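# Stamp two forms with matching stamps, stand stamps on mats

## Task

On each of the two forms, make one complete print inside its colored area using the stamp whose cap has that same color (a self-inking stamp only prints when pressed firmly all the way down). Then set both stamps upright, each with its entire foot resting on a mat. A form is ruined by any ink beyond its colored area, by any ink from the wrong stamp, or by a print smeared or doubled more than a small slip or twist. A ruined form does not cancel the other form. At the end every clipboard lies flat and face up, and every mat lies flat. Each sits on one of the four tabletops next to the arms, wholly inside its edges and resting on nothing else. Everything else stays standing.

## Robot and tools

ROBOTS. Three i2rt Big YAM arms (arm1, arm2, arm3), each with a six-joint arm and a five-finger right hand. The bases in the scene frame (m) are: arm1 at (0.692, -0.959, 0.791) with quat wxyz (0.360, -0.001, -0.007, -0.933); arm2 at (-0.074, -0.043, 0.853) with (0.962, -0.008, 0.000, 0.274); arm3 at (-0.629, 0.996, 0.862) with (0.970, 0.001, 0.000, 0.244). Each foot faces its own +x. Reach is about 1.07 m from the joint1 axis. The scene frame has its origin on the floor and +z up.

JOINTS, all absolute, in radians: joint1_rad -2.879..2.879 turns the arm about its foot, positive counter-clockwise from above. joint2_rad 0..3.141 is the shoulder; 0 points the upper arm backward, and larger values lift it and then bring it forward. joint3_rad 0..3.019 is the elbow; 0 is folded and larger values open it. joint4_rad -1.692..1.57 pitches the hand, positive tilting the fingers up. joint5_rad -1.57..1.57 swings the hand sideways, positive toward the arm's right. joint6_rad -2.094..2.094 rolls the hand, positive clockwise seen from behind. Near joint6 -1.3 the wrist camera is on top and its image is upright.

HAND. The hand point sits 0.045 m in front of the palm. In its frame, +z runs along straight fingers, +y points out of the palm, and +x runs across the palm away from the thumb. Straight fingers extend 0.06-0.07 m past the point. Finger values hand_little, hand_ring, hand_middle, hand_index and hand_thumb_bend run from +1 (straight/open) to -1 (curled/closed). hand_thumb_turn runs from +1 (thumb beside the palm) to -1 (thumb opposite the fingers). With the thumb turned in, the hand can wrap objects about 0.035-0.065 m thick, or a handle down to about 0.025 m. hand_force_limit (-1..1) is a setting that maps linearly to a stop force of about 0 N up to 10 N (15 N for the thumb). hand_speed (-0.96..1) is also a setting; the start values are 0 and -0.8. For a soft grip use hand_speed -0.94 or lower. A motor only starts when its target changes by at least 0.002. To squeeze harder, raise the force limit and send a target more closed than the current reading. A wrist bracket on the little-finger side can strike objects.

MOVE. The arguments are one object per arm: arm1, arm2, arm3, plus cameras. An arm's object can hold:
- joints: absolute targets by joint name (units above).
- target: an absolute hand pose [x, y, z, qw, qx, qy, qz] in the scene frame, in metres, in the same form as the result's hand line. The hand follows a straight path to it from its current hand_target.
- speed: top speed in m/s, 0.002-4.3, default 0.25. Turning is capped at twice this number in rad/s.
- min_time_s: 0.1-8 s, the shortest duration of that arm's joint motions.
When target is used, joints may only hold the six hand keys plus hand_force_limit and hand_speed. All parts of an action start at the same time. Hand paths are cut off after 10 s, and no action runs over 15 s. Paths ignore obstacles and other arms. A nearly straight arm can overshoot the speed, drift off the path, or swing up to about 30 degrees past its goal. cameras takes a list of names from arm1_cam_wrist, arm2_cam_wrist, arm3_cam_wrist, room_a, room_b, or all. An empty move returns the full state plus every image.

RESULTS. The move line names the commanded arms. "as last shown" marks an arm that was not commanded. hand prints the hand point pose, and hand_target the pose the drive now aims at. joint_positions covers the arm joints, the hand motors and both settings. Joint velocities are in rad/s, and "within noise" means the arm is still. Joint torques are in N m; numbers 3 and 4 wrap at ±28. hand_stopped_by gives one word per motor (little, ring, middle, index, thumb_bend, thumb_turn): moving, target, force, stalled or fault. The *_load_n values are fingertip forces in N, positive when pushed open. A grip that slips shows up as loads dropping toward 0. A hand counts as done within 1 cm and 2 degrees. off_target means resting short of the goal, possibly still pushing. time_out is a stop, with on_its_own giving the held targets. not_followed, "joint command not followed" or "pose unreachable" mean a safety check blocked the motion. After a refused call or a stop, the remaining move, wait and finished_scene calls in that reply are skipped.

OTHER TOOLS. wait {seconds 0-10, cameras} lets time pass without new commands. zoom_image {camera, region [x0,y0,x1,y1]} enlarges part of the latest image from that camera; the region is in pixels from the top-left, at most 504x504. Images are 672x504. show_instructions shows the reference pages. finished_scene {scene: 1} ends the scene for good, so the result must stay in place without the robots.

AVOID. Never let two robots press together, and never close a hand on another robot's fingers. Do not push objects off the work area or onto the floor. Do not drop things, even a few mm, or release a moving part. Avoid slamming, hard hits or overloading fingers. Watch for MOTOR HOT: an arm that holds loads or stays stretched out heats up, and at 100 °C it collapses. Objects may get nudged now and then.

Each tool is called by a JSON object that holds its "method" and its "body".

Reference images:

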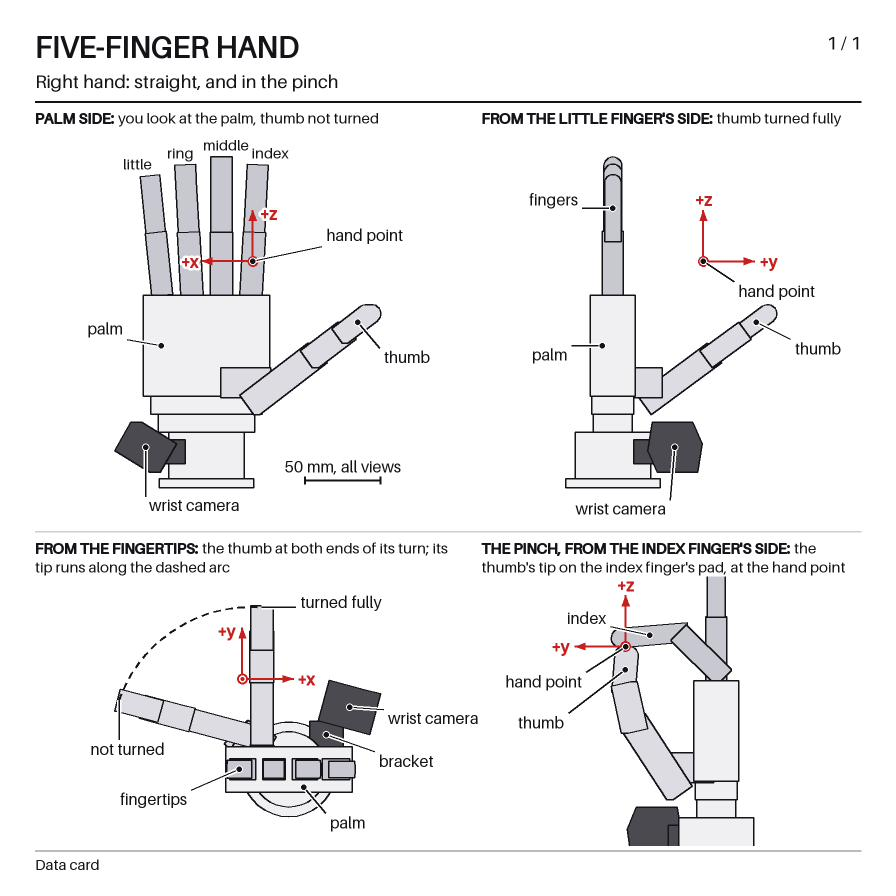

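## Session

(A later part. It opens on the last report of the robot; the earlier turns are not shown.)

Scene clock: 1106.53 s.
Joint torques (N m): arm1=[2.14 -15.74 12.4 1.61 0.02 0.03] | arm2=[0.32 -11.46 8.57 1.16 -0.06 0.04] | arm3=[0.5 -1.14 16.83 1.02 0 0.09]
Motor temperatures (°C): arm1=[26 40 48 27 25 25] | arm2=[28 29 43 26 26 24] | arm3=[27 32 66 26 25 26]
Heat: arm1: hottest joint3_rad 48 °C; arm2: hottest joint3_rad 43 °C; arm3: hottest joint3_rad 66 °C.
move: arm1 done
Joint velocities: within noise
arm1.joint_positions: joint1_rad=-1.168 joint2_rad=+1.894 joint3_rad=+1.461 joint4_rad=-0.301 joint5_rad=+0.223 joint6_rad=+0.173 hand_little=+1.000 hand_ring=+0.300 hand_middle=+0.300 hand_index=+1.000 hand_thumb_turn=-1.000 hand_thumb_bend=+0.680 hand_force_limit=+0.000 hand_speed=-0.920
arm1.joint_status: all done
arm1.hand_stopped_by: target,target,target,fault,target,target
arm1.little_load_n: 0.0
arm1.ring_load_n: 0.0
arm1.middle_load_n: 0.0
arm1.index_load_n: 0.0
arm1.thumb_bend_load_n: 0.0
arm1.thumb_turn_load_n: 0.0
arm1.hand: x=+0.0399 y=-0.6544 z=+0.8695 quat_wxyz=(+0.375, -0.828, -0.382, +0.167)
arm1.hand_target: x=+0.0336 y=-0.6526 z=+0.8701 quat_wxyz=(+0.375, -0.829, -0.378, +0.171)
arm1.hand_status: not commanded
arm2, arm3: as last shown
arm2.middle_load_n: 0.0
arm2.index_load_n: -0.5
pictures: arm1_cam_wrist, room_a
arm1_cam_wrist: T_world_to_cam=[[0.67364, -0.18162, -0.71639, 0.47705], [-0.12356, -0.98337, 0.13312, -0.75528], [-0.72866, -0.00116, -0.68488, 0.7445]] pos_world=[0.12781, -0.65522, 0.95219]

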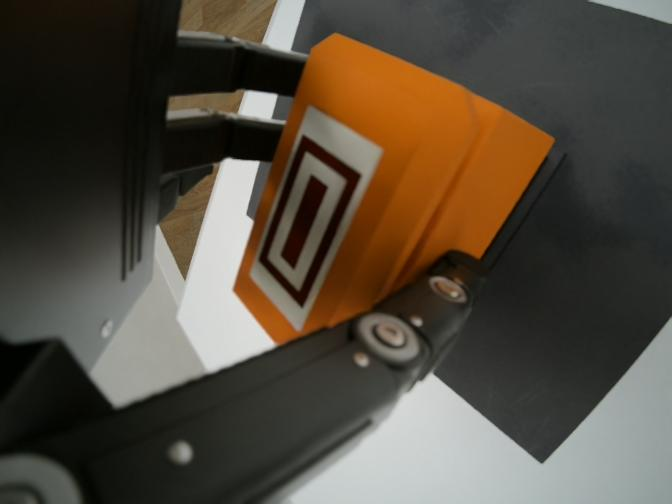

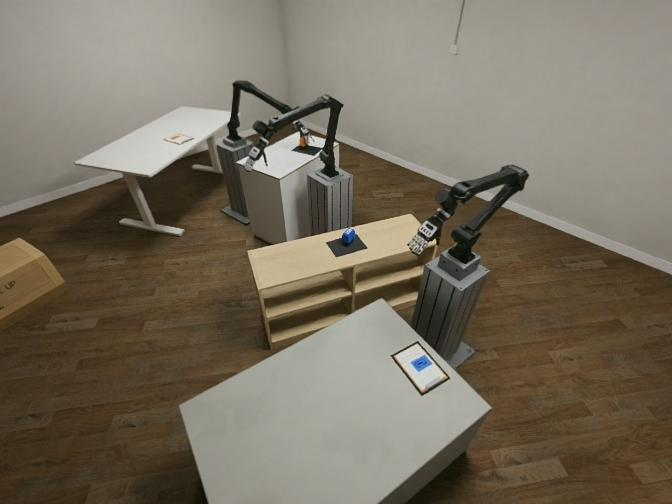

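{"method": "move", "body": {"arm1": {"joints": {"hand_middle": 1.0, "hand_ring": 1.0, "hand_thumb_bend": 1.0, "hand_speed": -0.6}}, "cameras": ["arm1_cam_wrist"]}}

{"method": "move", "body": {"arm1": {"target": [0.030, -0.650, 0.990, 0.37518, -0.82901, -0.3778, 0.17098], "speed": 0.15}, "cameras": ["arm1_cam_wrist", "room_a", "room_b"]}}

Scene clock: 1108.87 s.
Joint torques (N m): arm1=[2.08 -15.68 12.41 1.63 0.02 0.03] | arm2=[0.32 -11.46 8.57 1.14 -0.06 0.03] | arm3=[0.44 -1.08 16.83 1.01 -0.01 0.1]
Motor temperatures (°C): arm1=[26 40 48 27 25 25] | arm2=[28 29 43 26 26 24] | arm3=[27 32 66 26 25 26]
Heat: arm1: hottest joint3_rad 48 °C; arm2: hottest joint3_rad 43 °C; arm3: hottest joint3_rad 66 °C.
move: arm1 done
Joint velocities: within noise
arm1.joint_positions: joint1_rad=-1.168 joint2_rad=+1.894 joint3_rad=+1.461 joint4_rad=-0.301 joint5_rad=+0.223 joint6_rad=+0.173 hand_little=+1.000 hand_ring=+1.000 hand_middle=+1.000 hand_index=+1.000 hand_thumb_turn=-1.000 hand_thumb_bend=+1.000 hand_force_limit=+0.000 hand_speed=-0.600
arm1.joint_status: all done
arm1.hand_stopped_by: target,target,target,fault,target,target
arm1.little_load_n: 0.0
arm1.ring_load_n: 0.0
arm1.middle_load_n: 0.0
arm1.index_load_n: 0.0
arm1.thumb_bend_load_n: 0.0
arm1.thumb_turn_load_n: 0.0
arm1.hand: x=+0.0399 y=-0.6544 z=+0.8695 quat_wxyz=(+0.375, -0.828, -0.382, +0.167)
arm1.hand_target: x=+0.0336 y=-0.6526 z=+0.8701 quat_wxyz=(+0.375, -0.829, -0.378, +0.171)
arm1.hand_status: not commanded
arm2, arm3: as last shown
arm2.index_load_n: 0.0
arm1_cam_wrist: T_world_to_cam=[[0.67364, -0.18162, -0.71639, 0.47705], [-0.12356, -0.98337, 0.13312, -0.75528], [-0.72866, -0.00116, -0.68488, 0.7445]] pos_world=[0.12781, -0.65522, 0.95219]

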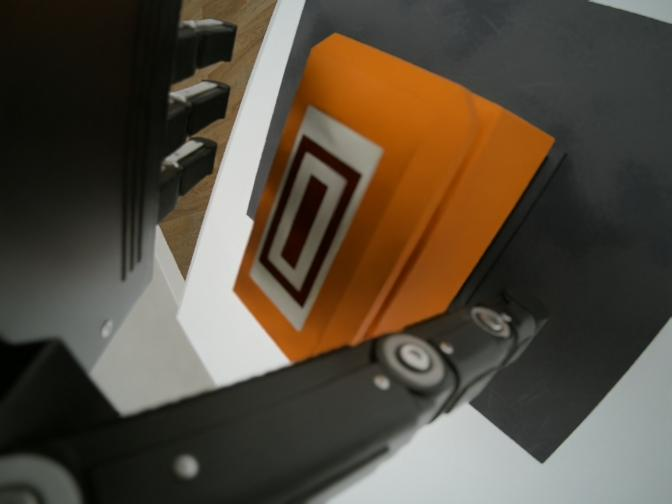

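Scene clock: 1110.47 s.
Joint torques (N m): arm1=[2.32 -16.97 16.08 1.28 0.05 0.03] | arm2=[0.32 -11.4 8.57 1.14 -0.06 0.03] | arm3=[0.44 -1.14 16.83 1.01 0 0.11]
Motor temperatures (°C): arm1=[26 40 48 27 25 25] | arm2=[28 29 43 26 26 24] | arm3=[27 32 66 26 25 26]
Heat: arm1: hottest joint3_rad 48 °C; arm2: hottest joint3_rad 43 °C; arm3: hottest joint3_rad 66 °C.
move: arm1 off_target
Joint velocities: within noise
arm1.joint_positions: joint1_rad=-1.168 joint2_rad=+1.828 joint3_rad=+1.633 joint4_rad=-0.580 joint5_rad=+0.223 joint6_rad=+0.173 hand_little=+1.000 hand_ring=+1.000 hand_middle=+1.000 hand_index=+1.000 hand_thumb_turn=-1.000 hand_thumb_bend=+1.000 hand_force_limit=+0.000 hand_speed=-0.600
arm1.joint_status: not commanded
arm1.hand_stopped_by: target,target,target,fault,target,target
arm1.little_load_n: 0.0
arm1.ring_load_n: 0.0
arm1.middle_load_n: -0.5
arm1.index_load_n: 0.0
arm1.thumb_bend_load_n: 0.0
arm1.thumb_turn_load_n: 0.0
arm1.hand: x=+0.0430 y=-0.6546 z=+0.9607 quat_wxyz=(+0.361, -0.834, -0.387, +0.155)
arm1.hand_target: x=+0.0312 y=-0.6506 z=+0.9902 quat_wxyz=(+0.375, -0.829, -0.378, +0.171)
arm1.hand_status: off_target (0.032 m and 2.7 deg from the pose sent, 0.121 m and 0.6 deg at the start)
arm2, arm3: as last shown
arm1_cam_wrist: T_world_to_cam=[[0.69937, -0.19348, -0.68807, 0.50419], [-0.12847, -0.98101, 0.14528, -0.77719], [-0.70311, -0.01321, -0.71095, 0.82529]] pos_world=[0.12781, -0.65397, 1.04657]

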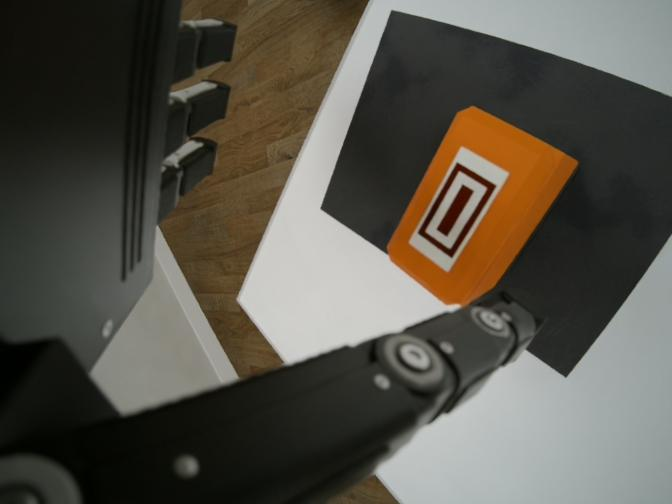

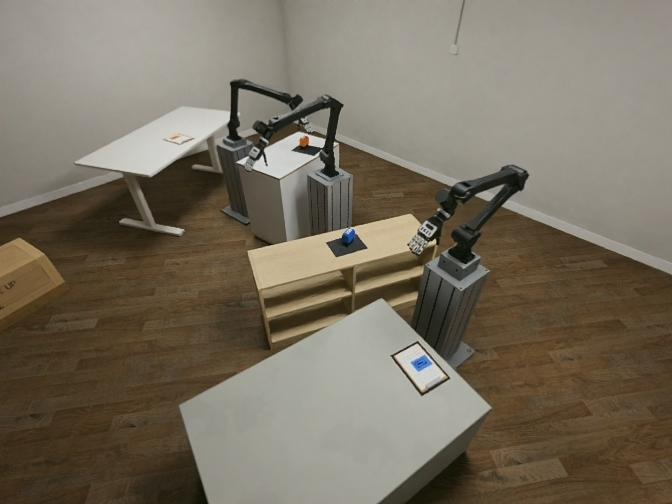

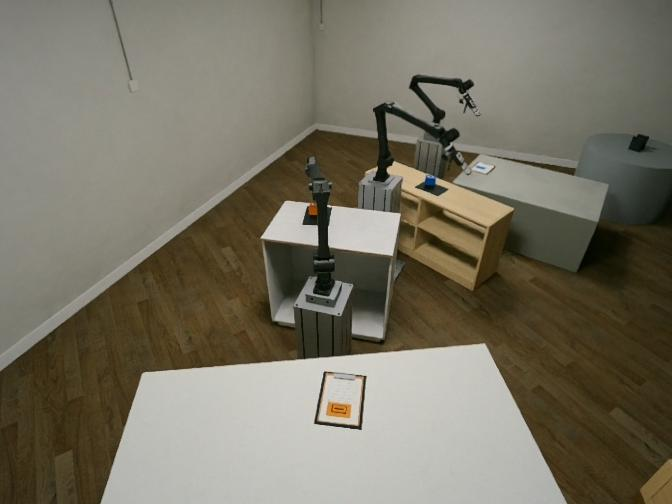

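{"method": "move", "body": {"arm1": {"target": [0.12, -0.60, 1.13, 0.37518, -0.82901, -0.3778, 0.17098], "speed": 0.2}, "cameras": ["arm1_cam_wrist", "room_a", "room_b"]}}

{"method": "zoom_image", "body": {"camera": "room_a", "region": [280, 110, 340, 170]}}

{"method": "zoom_image", "body": {"camera": "room_b", "region": [280, 180, 360, 250]}}

Scene clock: 1113.80 s.
Joint torques (N m): arm1=[1.67 -15.38 16.68 0.98 -0.07 -0.15] | arm2=[0.26 -11.46 8.57 1.14 -0.06 0.03] | arm3=[0.62 -1.14 16.84 1.02 -0.01 0.1]
Motor temperatures (°C): arm1=[26 41 49 27 25 25] | arm2=[28 29 43 26 26 24] | arm3=[27 32 66 26 25 26]
Heat: arm1: hottest joint3_rad 49 °C; arm2: hottest joint3_rad 43 °C; arm3: hottest joint3_rad 66 °C.
move: arm1 off_target
Joint velocities: within noise
arm1.joint_positions: joint1_rad=-1.306 joint2_rad=+1.678 joint3_rad=+1.788 joint4_rad=-0.876 joint5_rad=+0.115 joint6_rad=+0.094 hand_little=+1.000 hand_ring=+1.000 hand_middle=+1.000 hand_index=+1.000 hand_thumb_turn=-1.000 hand_thumb_bend=+1.000 hand_force_limit=+0.000 hand_speed=-0.600
arm1.joint_status: not commanded
arm1.hand_stopped_by: target,target,target,fault,target,target
arm1.little_load_n: 0.0
arm1.ring_load_n: 0.0
arm1.middle_load_n: 0.0
arm1.index_load_n: 0.0
arm1.thumb_bend_load_n: 0.0
arm1.thumb_turn_load_n: 0.0
arm1.hand: x=+0.1233 y=-0.6075 z=+1.0968 quat_wxyz=(+0.355, -0.838, -0.382, +0.160)
arm1.hand_target: x=+0.1212 y=-0.6007 z=+1.1297 quat_wxyz=(+0.376, -0.829, -0.378, +0.171)
arm1.hand_status: off_target (0.034 m and 2.9 deg from the pose sent, 0.194 m and 2.7 deg at the start)
arm2, arm3: as last shown
arm1_cam_wrist: T_world_to_cam=[[0.69425, -0.2111, -0.68808, 0.54081], [-0.13435, -0.97723, 0.16426, -0.75811], [-0.70708, -0.02159, -0.7068, 0.96993]] pos_world=[0.20852, -0.60574, 1.18219]

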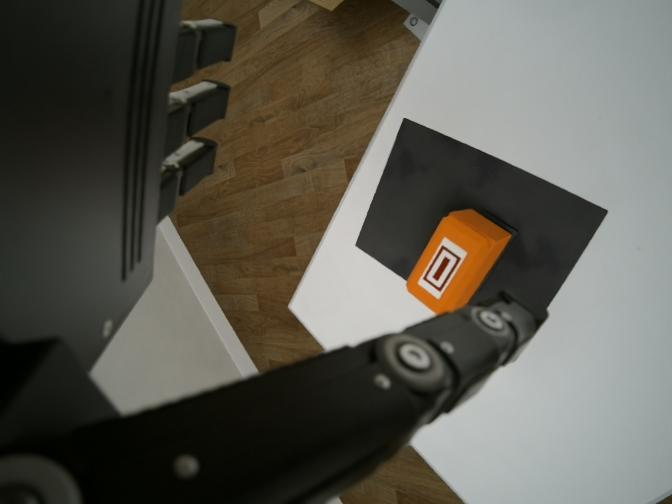

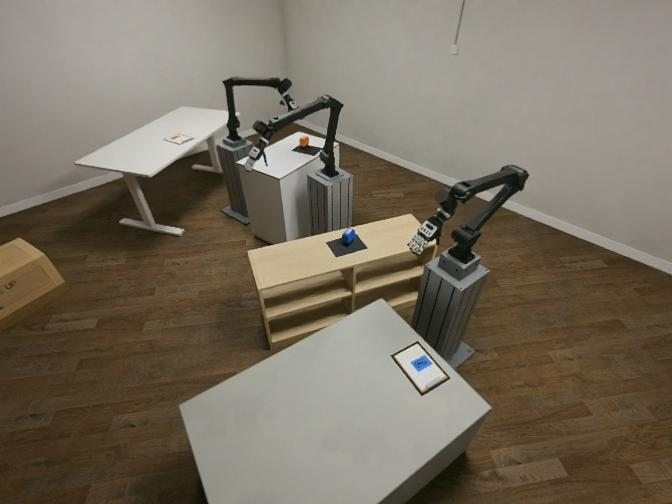

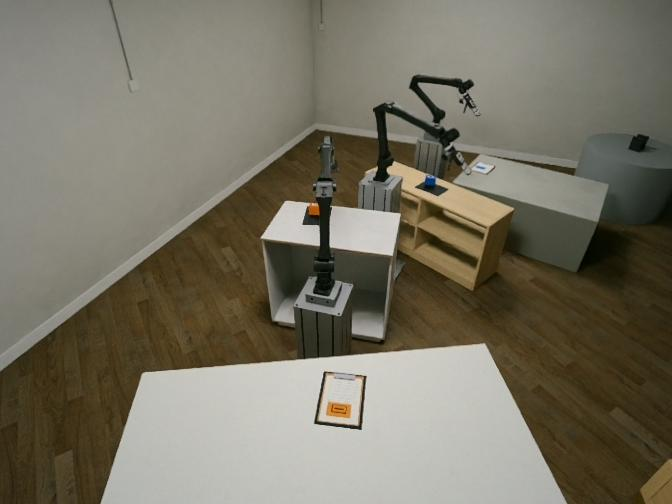

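Scaled by 8.400 from the camera's image (finer frame: 960x720).

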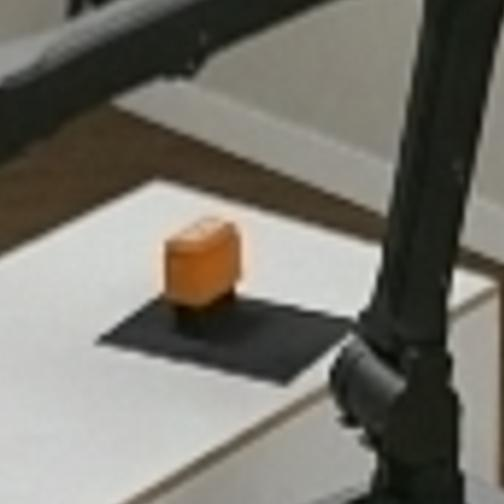

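Scaled by 6.300 from the camera's image (finer frame: 960x720).

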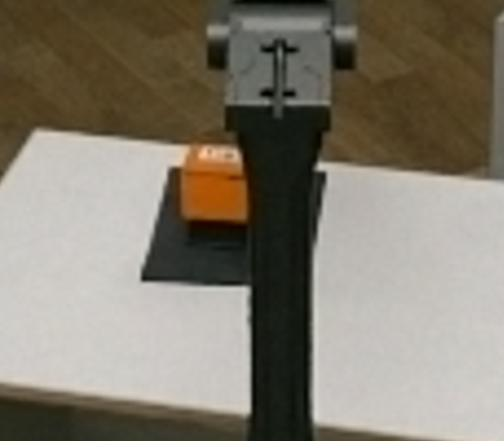

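{"method": "move", "body": {"arm1": {"joints": {"hand_thumb_turn": 1.0}}, "cameras": ["arm1_cam_wrist", "room_a"]}}

{"method": "zoom_image", "body": {"camera": "arm1_cam_wrist", "region": [340, 100, 620, 340]}}

{"method": "zoom_image", "body": {"camera": "room_a", "region": [288, 125, 328, 160]}}

Scene clock: 1126.87 s.
Joint torques (N m): arm1=[1.61 -15.33 16.7 1.18 -0.06 -0.11] | arm2=[0.38 -11.4 8.55 1.13 -0.06 0.03] | arm3=[0.44 -1.14 16.83 1.03 -0.01 0.1]
Motor temperatures (°C): arm1=[26 42 54 27 25 25] | arm2=[28 29 43 26 26 24] | arm3=[27 31 67 26 25 26]
Heat: arm1: hottest joint3_rad 54 °C; arm2: hottest joint3_rad 43 °C; arm3: hottest joint3_rad 67 °C.
move: arm1 done
Joint velocities: within noise
arm1.joint_positions: joint1_rad=-1.306 joint2_rad=+1.678 joint3_rad=+1.788 joint4_rad=-0.876 joint5_rad=+0.115 joint6_rad=+0.092 hand_little=+1.000 hand_ring=+1.000 hand_middle=+1.000 hand_index=+1.000 hand_thumb_turn=+1.000 hand_thumb_bend=+1.000 hand_force_limit=+0.000 hand_speed=-0.600
arm1.joint_status: all done
arm1.hand_stopped_by: target,target,target,fault,target,target
arm1.little_load_n: 0.0
arm1.ring_load_n: 0.0
arm1.middle_load_n: 0.0
arm1.index_load_n: 0.0
arm1.thumb_bend_load_n: 0.0
arm1.thumb_turn_load_n: 0.0
arm1.hand: x=+0.1233 y=-0.6075 z=+1.0967 quat_wxyz=(+0.355, -0.838, -0.383, +0.160)
arm1.hand_target: x=+0.1212 y=-0.6007 z=+1.1297 quat_wxyz=(+0.376, -0.829, -0.378, +0.171)
arm1.hand_status: not commanded
arm2, arm3: as last shown
arm2.index_load_n: -0.5
arm2.thumb_bend_load_n: 0.5
arm1_cam_wrist: T_world_to_cam=[[0.69515, -0.20939, -0.68769, 0.5412], [-0.13285, -0.97758, 0.16337, -0.75759], [-0.70648, -0.02221, -0.70738, 0.97012]] pos_world=[0.20852, -0.60574, 1.18219]

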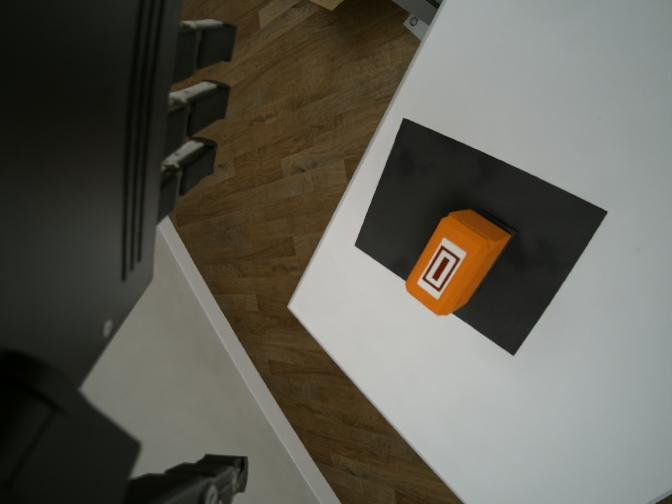

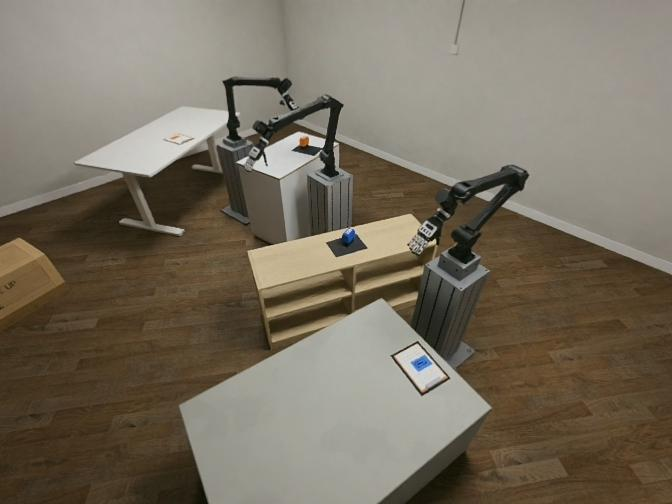

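Scaled by 1.800 from the camera's image (finer frame: 960x720).

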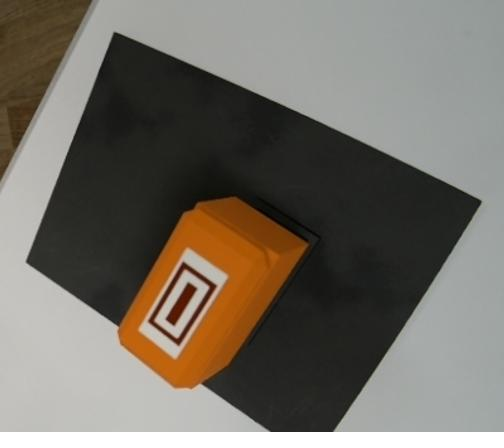

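Scaled by 12.600 from the camera's image (finer frame: 960x720).

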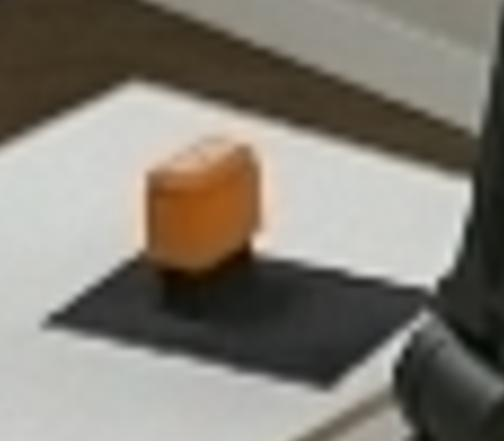

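{"method": "move", "body": {"cameras": ["all"]}}

Scene clock: 1128.30 s.
Joint torques (N m): arm1=[1.67 -15.33 16.7 1.2 -0.07 -0.11] | arm2=[0.32 -11.4 8.57 1.14 -0.06 0.04] | arm3=[0.38 -1.26 16.88 0.99 -0.01 0.1]
Motor temperatures (°C): arm1=[26 42 55 27 25 25] | arm2=[28 29 43 26 26 24] | arm3=[27 31 67 26 25 26]
Heat: arm1: hottest joint3_rad 55 °C; arm2: hottest joint3_rad 43 °C; arm3: hottest joint3_rad 67 °C.
Joint velocities: within noise
arm1.joint_positions: joint1_rad=-1.306 joint2_rad=+1.678 joint3_rad=+1.788 joint4_rad=-0.876 joint5_rad=+0.115 joint6_rad=+0.092 hand_little=+1.000 hand_ring=+1.000 hand_middle=+1.000 hand_index=+1.000 hand_thumb_turn=+1.000 hand_thumb_bend=+1.000 hand_force_limit=+0.000 hand_speed=-0.600
arm1.joint_status: all done
arm1.hand_stopped_by: target,target,target,fault,target,target
arm1.little_load_n: -0.5
arm1.ring_load_n: 0.0
arm1.middle_load_n: 0.0
arm1.index_load_n: 0.0
arm1.thumb_bend_load_n: -0.5
arm1.thumb_turn_load_n: 0.0
arm1.hand: x=+0.1233 y=-0.6075 z=+1.0967 quat_wxyz=(+0.355, -0.838, -0.383, +0.160) (m; scene frame)
arm1.hand_target: x=+0.1212 y=-0.6007 z=+1.1297 quat_wxyz=(+0.376, -0.829, -0.378, +0.171) (m; scene frame)
arm1.hand_status: not commanded
arm2.joint_positions: joint1_rad=-0.205 joint2_rad=+1.338 joint3_rad=+1.140 joint4_rad=-0.547 joint5_rad=-0.177 joint6_rad=-0.166 hand_little=+1.000 hand_ring=+1.000 hand_middle=+1.000 hand_index=+1.000 hand_thumb_turn=-1.000 hand_thumb_bend=+1.000 hand_force_limit=+0.100 hand_speed=-0.500
arm2.joint_status: not commanded
arm2.hand_stopped_by: target,target,target,target,target,target
arm2.little_load_n: 0.0
arm2.ring_load_n: 0.0
arm2.middle_load_n: 0.0
arm2.index_load_n: 0.0
arm2.thumb_bend_load_n: 0.0
arm2.thumb_turn_load_n: 0.0
arm2.hand: x=+0.3990 y=+0.1900 z=+1.0670 quat_wxyz=(-0.354, +0.808, -0.426, +0.198) (m; scene frame)
arm2.hand_target: x=+0.3930 y=+0.1909 z=+1.0612 quat_wxyz=(-0.349, +0.810, -0.430, +0.191) (m; scene frame)
arm2.hand_status: not commanded
arm3.joint_positions: joint1_rad=-0.085 joint2_rad=+0.663 joint3_rad=+0.707 joint4_rad=-0.823 joint5_rad=+0.001 joint6_rad=-0.013 hand_little=+1.000 hand_ring=+1.000 hand_middle=+1.000 hand_index=+1.000 hand_thumb_turn=-1.000 hand_thumb_bend=+1.000 hand_force_limit=+0.100 hand_speed=-0.500
arm3.joint_status: not commanded
arm3.hand_stopped_by: target,target,target,target,target,target
arm3.little_load_n: 0.0
arm3.ring_load_n: 0.0
arm3.middle_load_n: 0.0
arm3.index_load_n: 0.0
arm3.thumb_bend_load_n: 0.0
arm3.thumb_turn_load_n: 0.0
arm3.hand: x=-0.3698 y=+1.1403 z=+1.0649 quat_wxyz=(-0.322, +0.774, -0.502, +0.214) (m; scene frame)
arm3.hand_target: x=-0.3612 y=+1.1493 z=+1.0994 quat_wxyz=(-0.345, +0.765, -0.496, +0.223) (m; scene frame)
arm3.hand_status: not commanded
pictures: arm1_cam_wrist, arm2_cam_wrist, arm3_cam_wrist, room_a, room_b
camera_calibration:
arm1_cam_wrist: T_world_to_cam=[[0.69515, -0.20939, -0.68769, 0.5412], [-0.13285, -0.97758, 0.16337, -0.75759], [-0.70648, -0.02221, -0.70738, 0.97012]] pos_world=[0.20852, -0.60574, 1.18219]
arm2_cam_wrist: T_world_to_cam=[[-0.35999, -0.59557, -0.71813, 1.02128], [-0.91028, 0.39289, 0.13048, 0.15106], [0.20443, 0.70067, -0.68357, 0.63099]] pos_world=[0.37617, 0.10678, 1.14502]
arm3_cam_wrist: T_world_to_cam=[[-0.5324, -0.4623, -0.7091, 1.09008], [-0.79817, 0.55314, 0.23866, -1.18597], [0.2819, 0.69305, -0.66349, 0.13591]] pos_world=[-0.40456, 1.06576, 1.14619]

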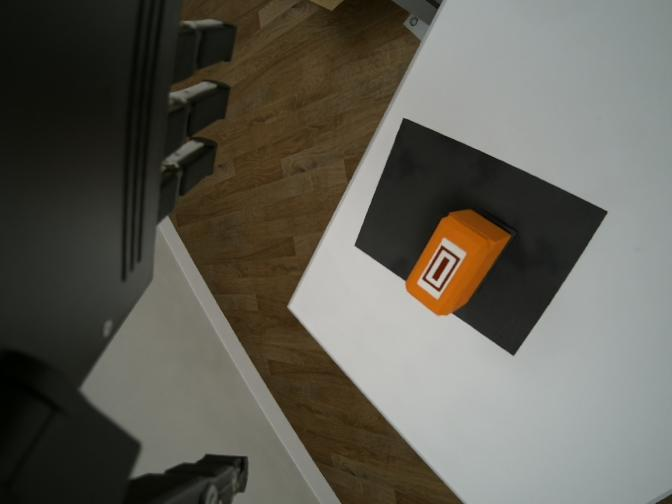

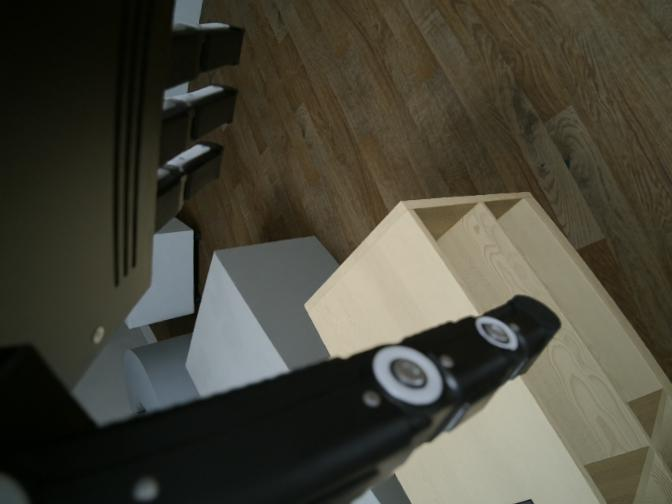

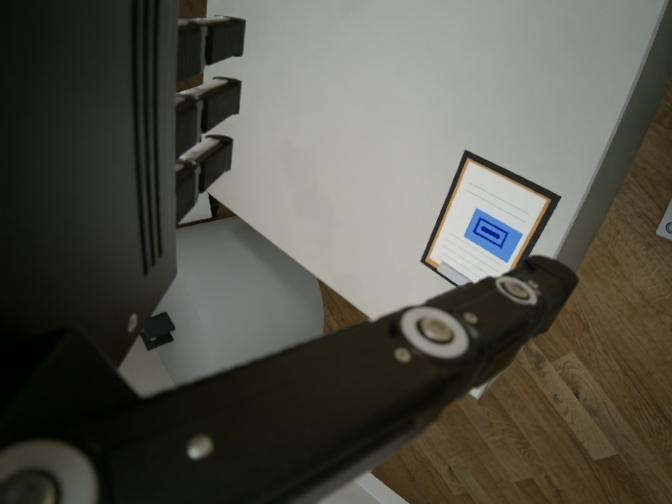

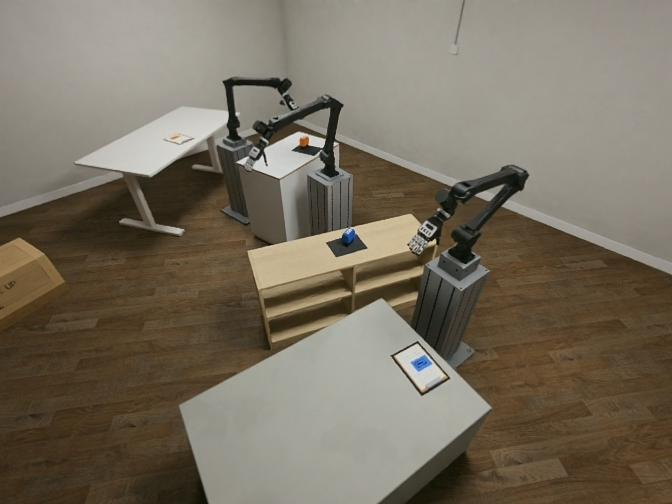

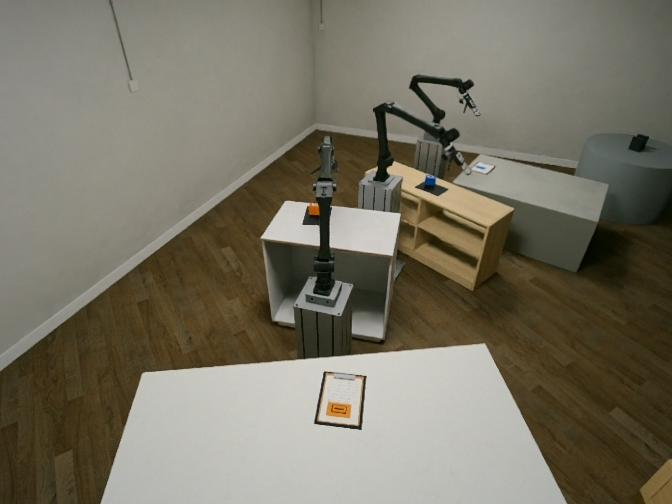

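{"method": "zoom_image", "body": {"camera": "arm1_cam_wrist", "region": [340, 100, 620, 370]}}

{"method": "zoom_image", "body": {"camera": "room_a", "region": [280, 120, 360, 170]}}

{"method": "zoom_image", "body": {"camera": "room_a", "region": [310, 210, 390, 270]}}

Scaled by 1.800 from the camera's image (finer frame: 960x720).

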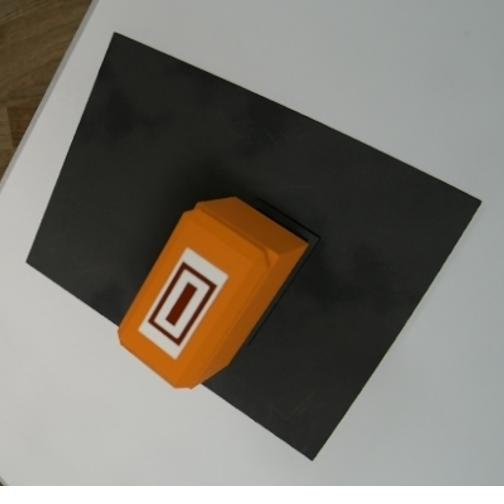

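Scaled by 6.300 from the camera's image (finer frame: 960x720).

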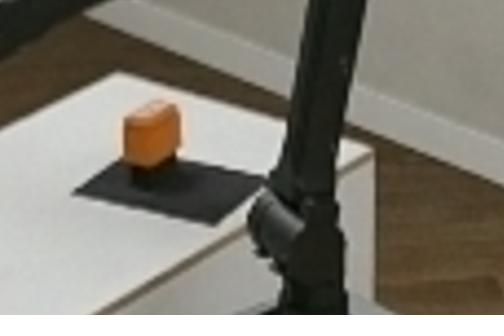

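Scaled by 6.300 from the camera's image (finer frame: 960x720).

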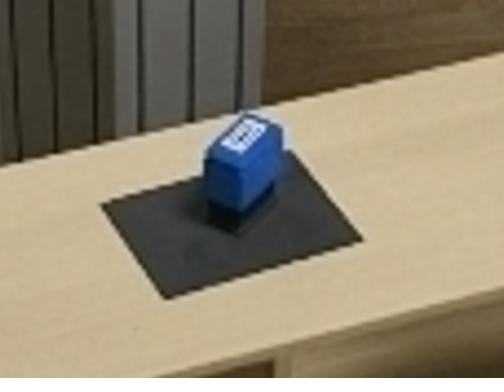

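{"method": "finished_scene", "body": {}}

The scene is finished: the task was done.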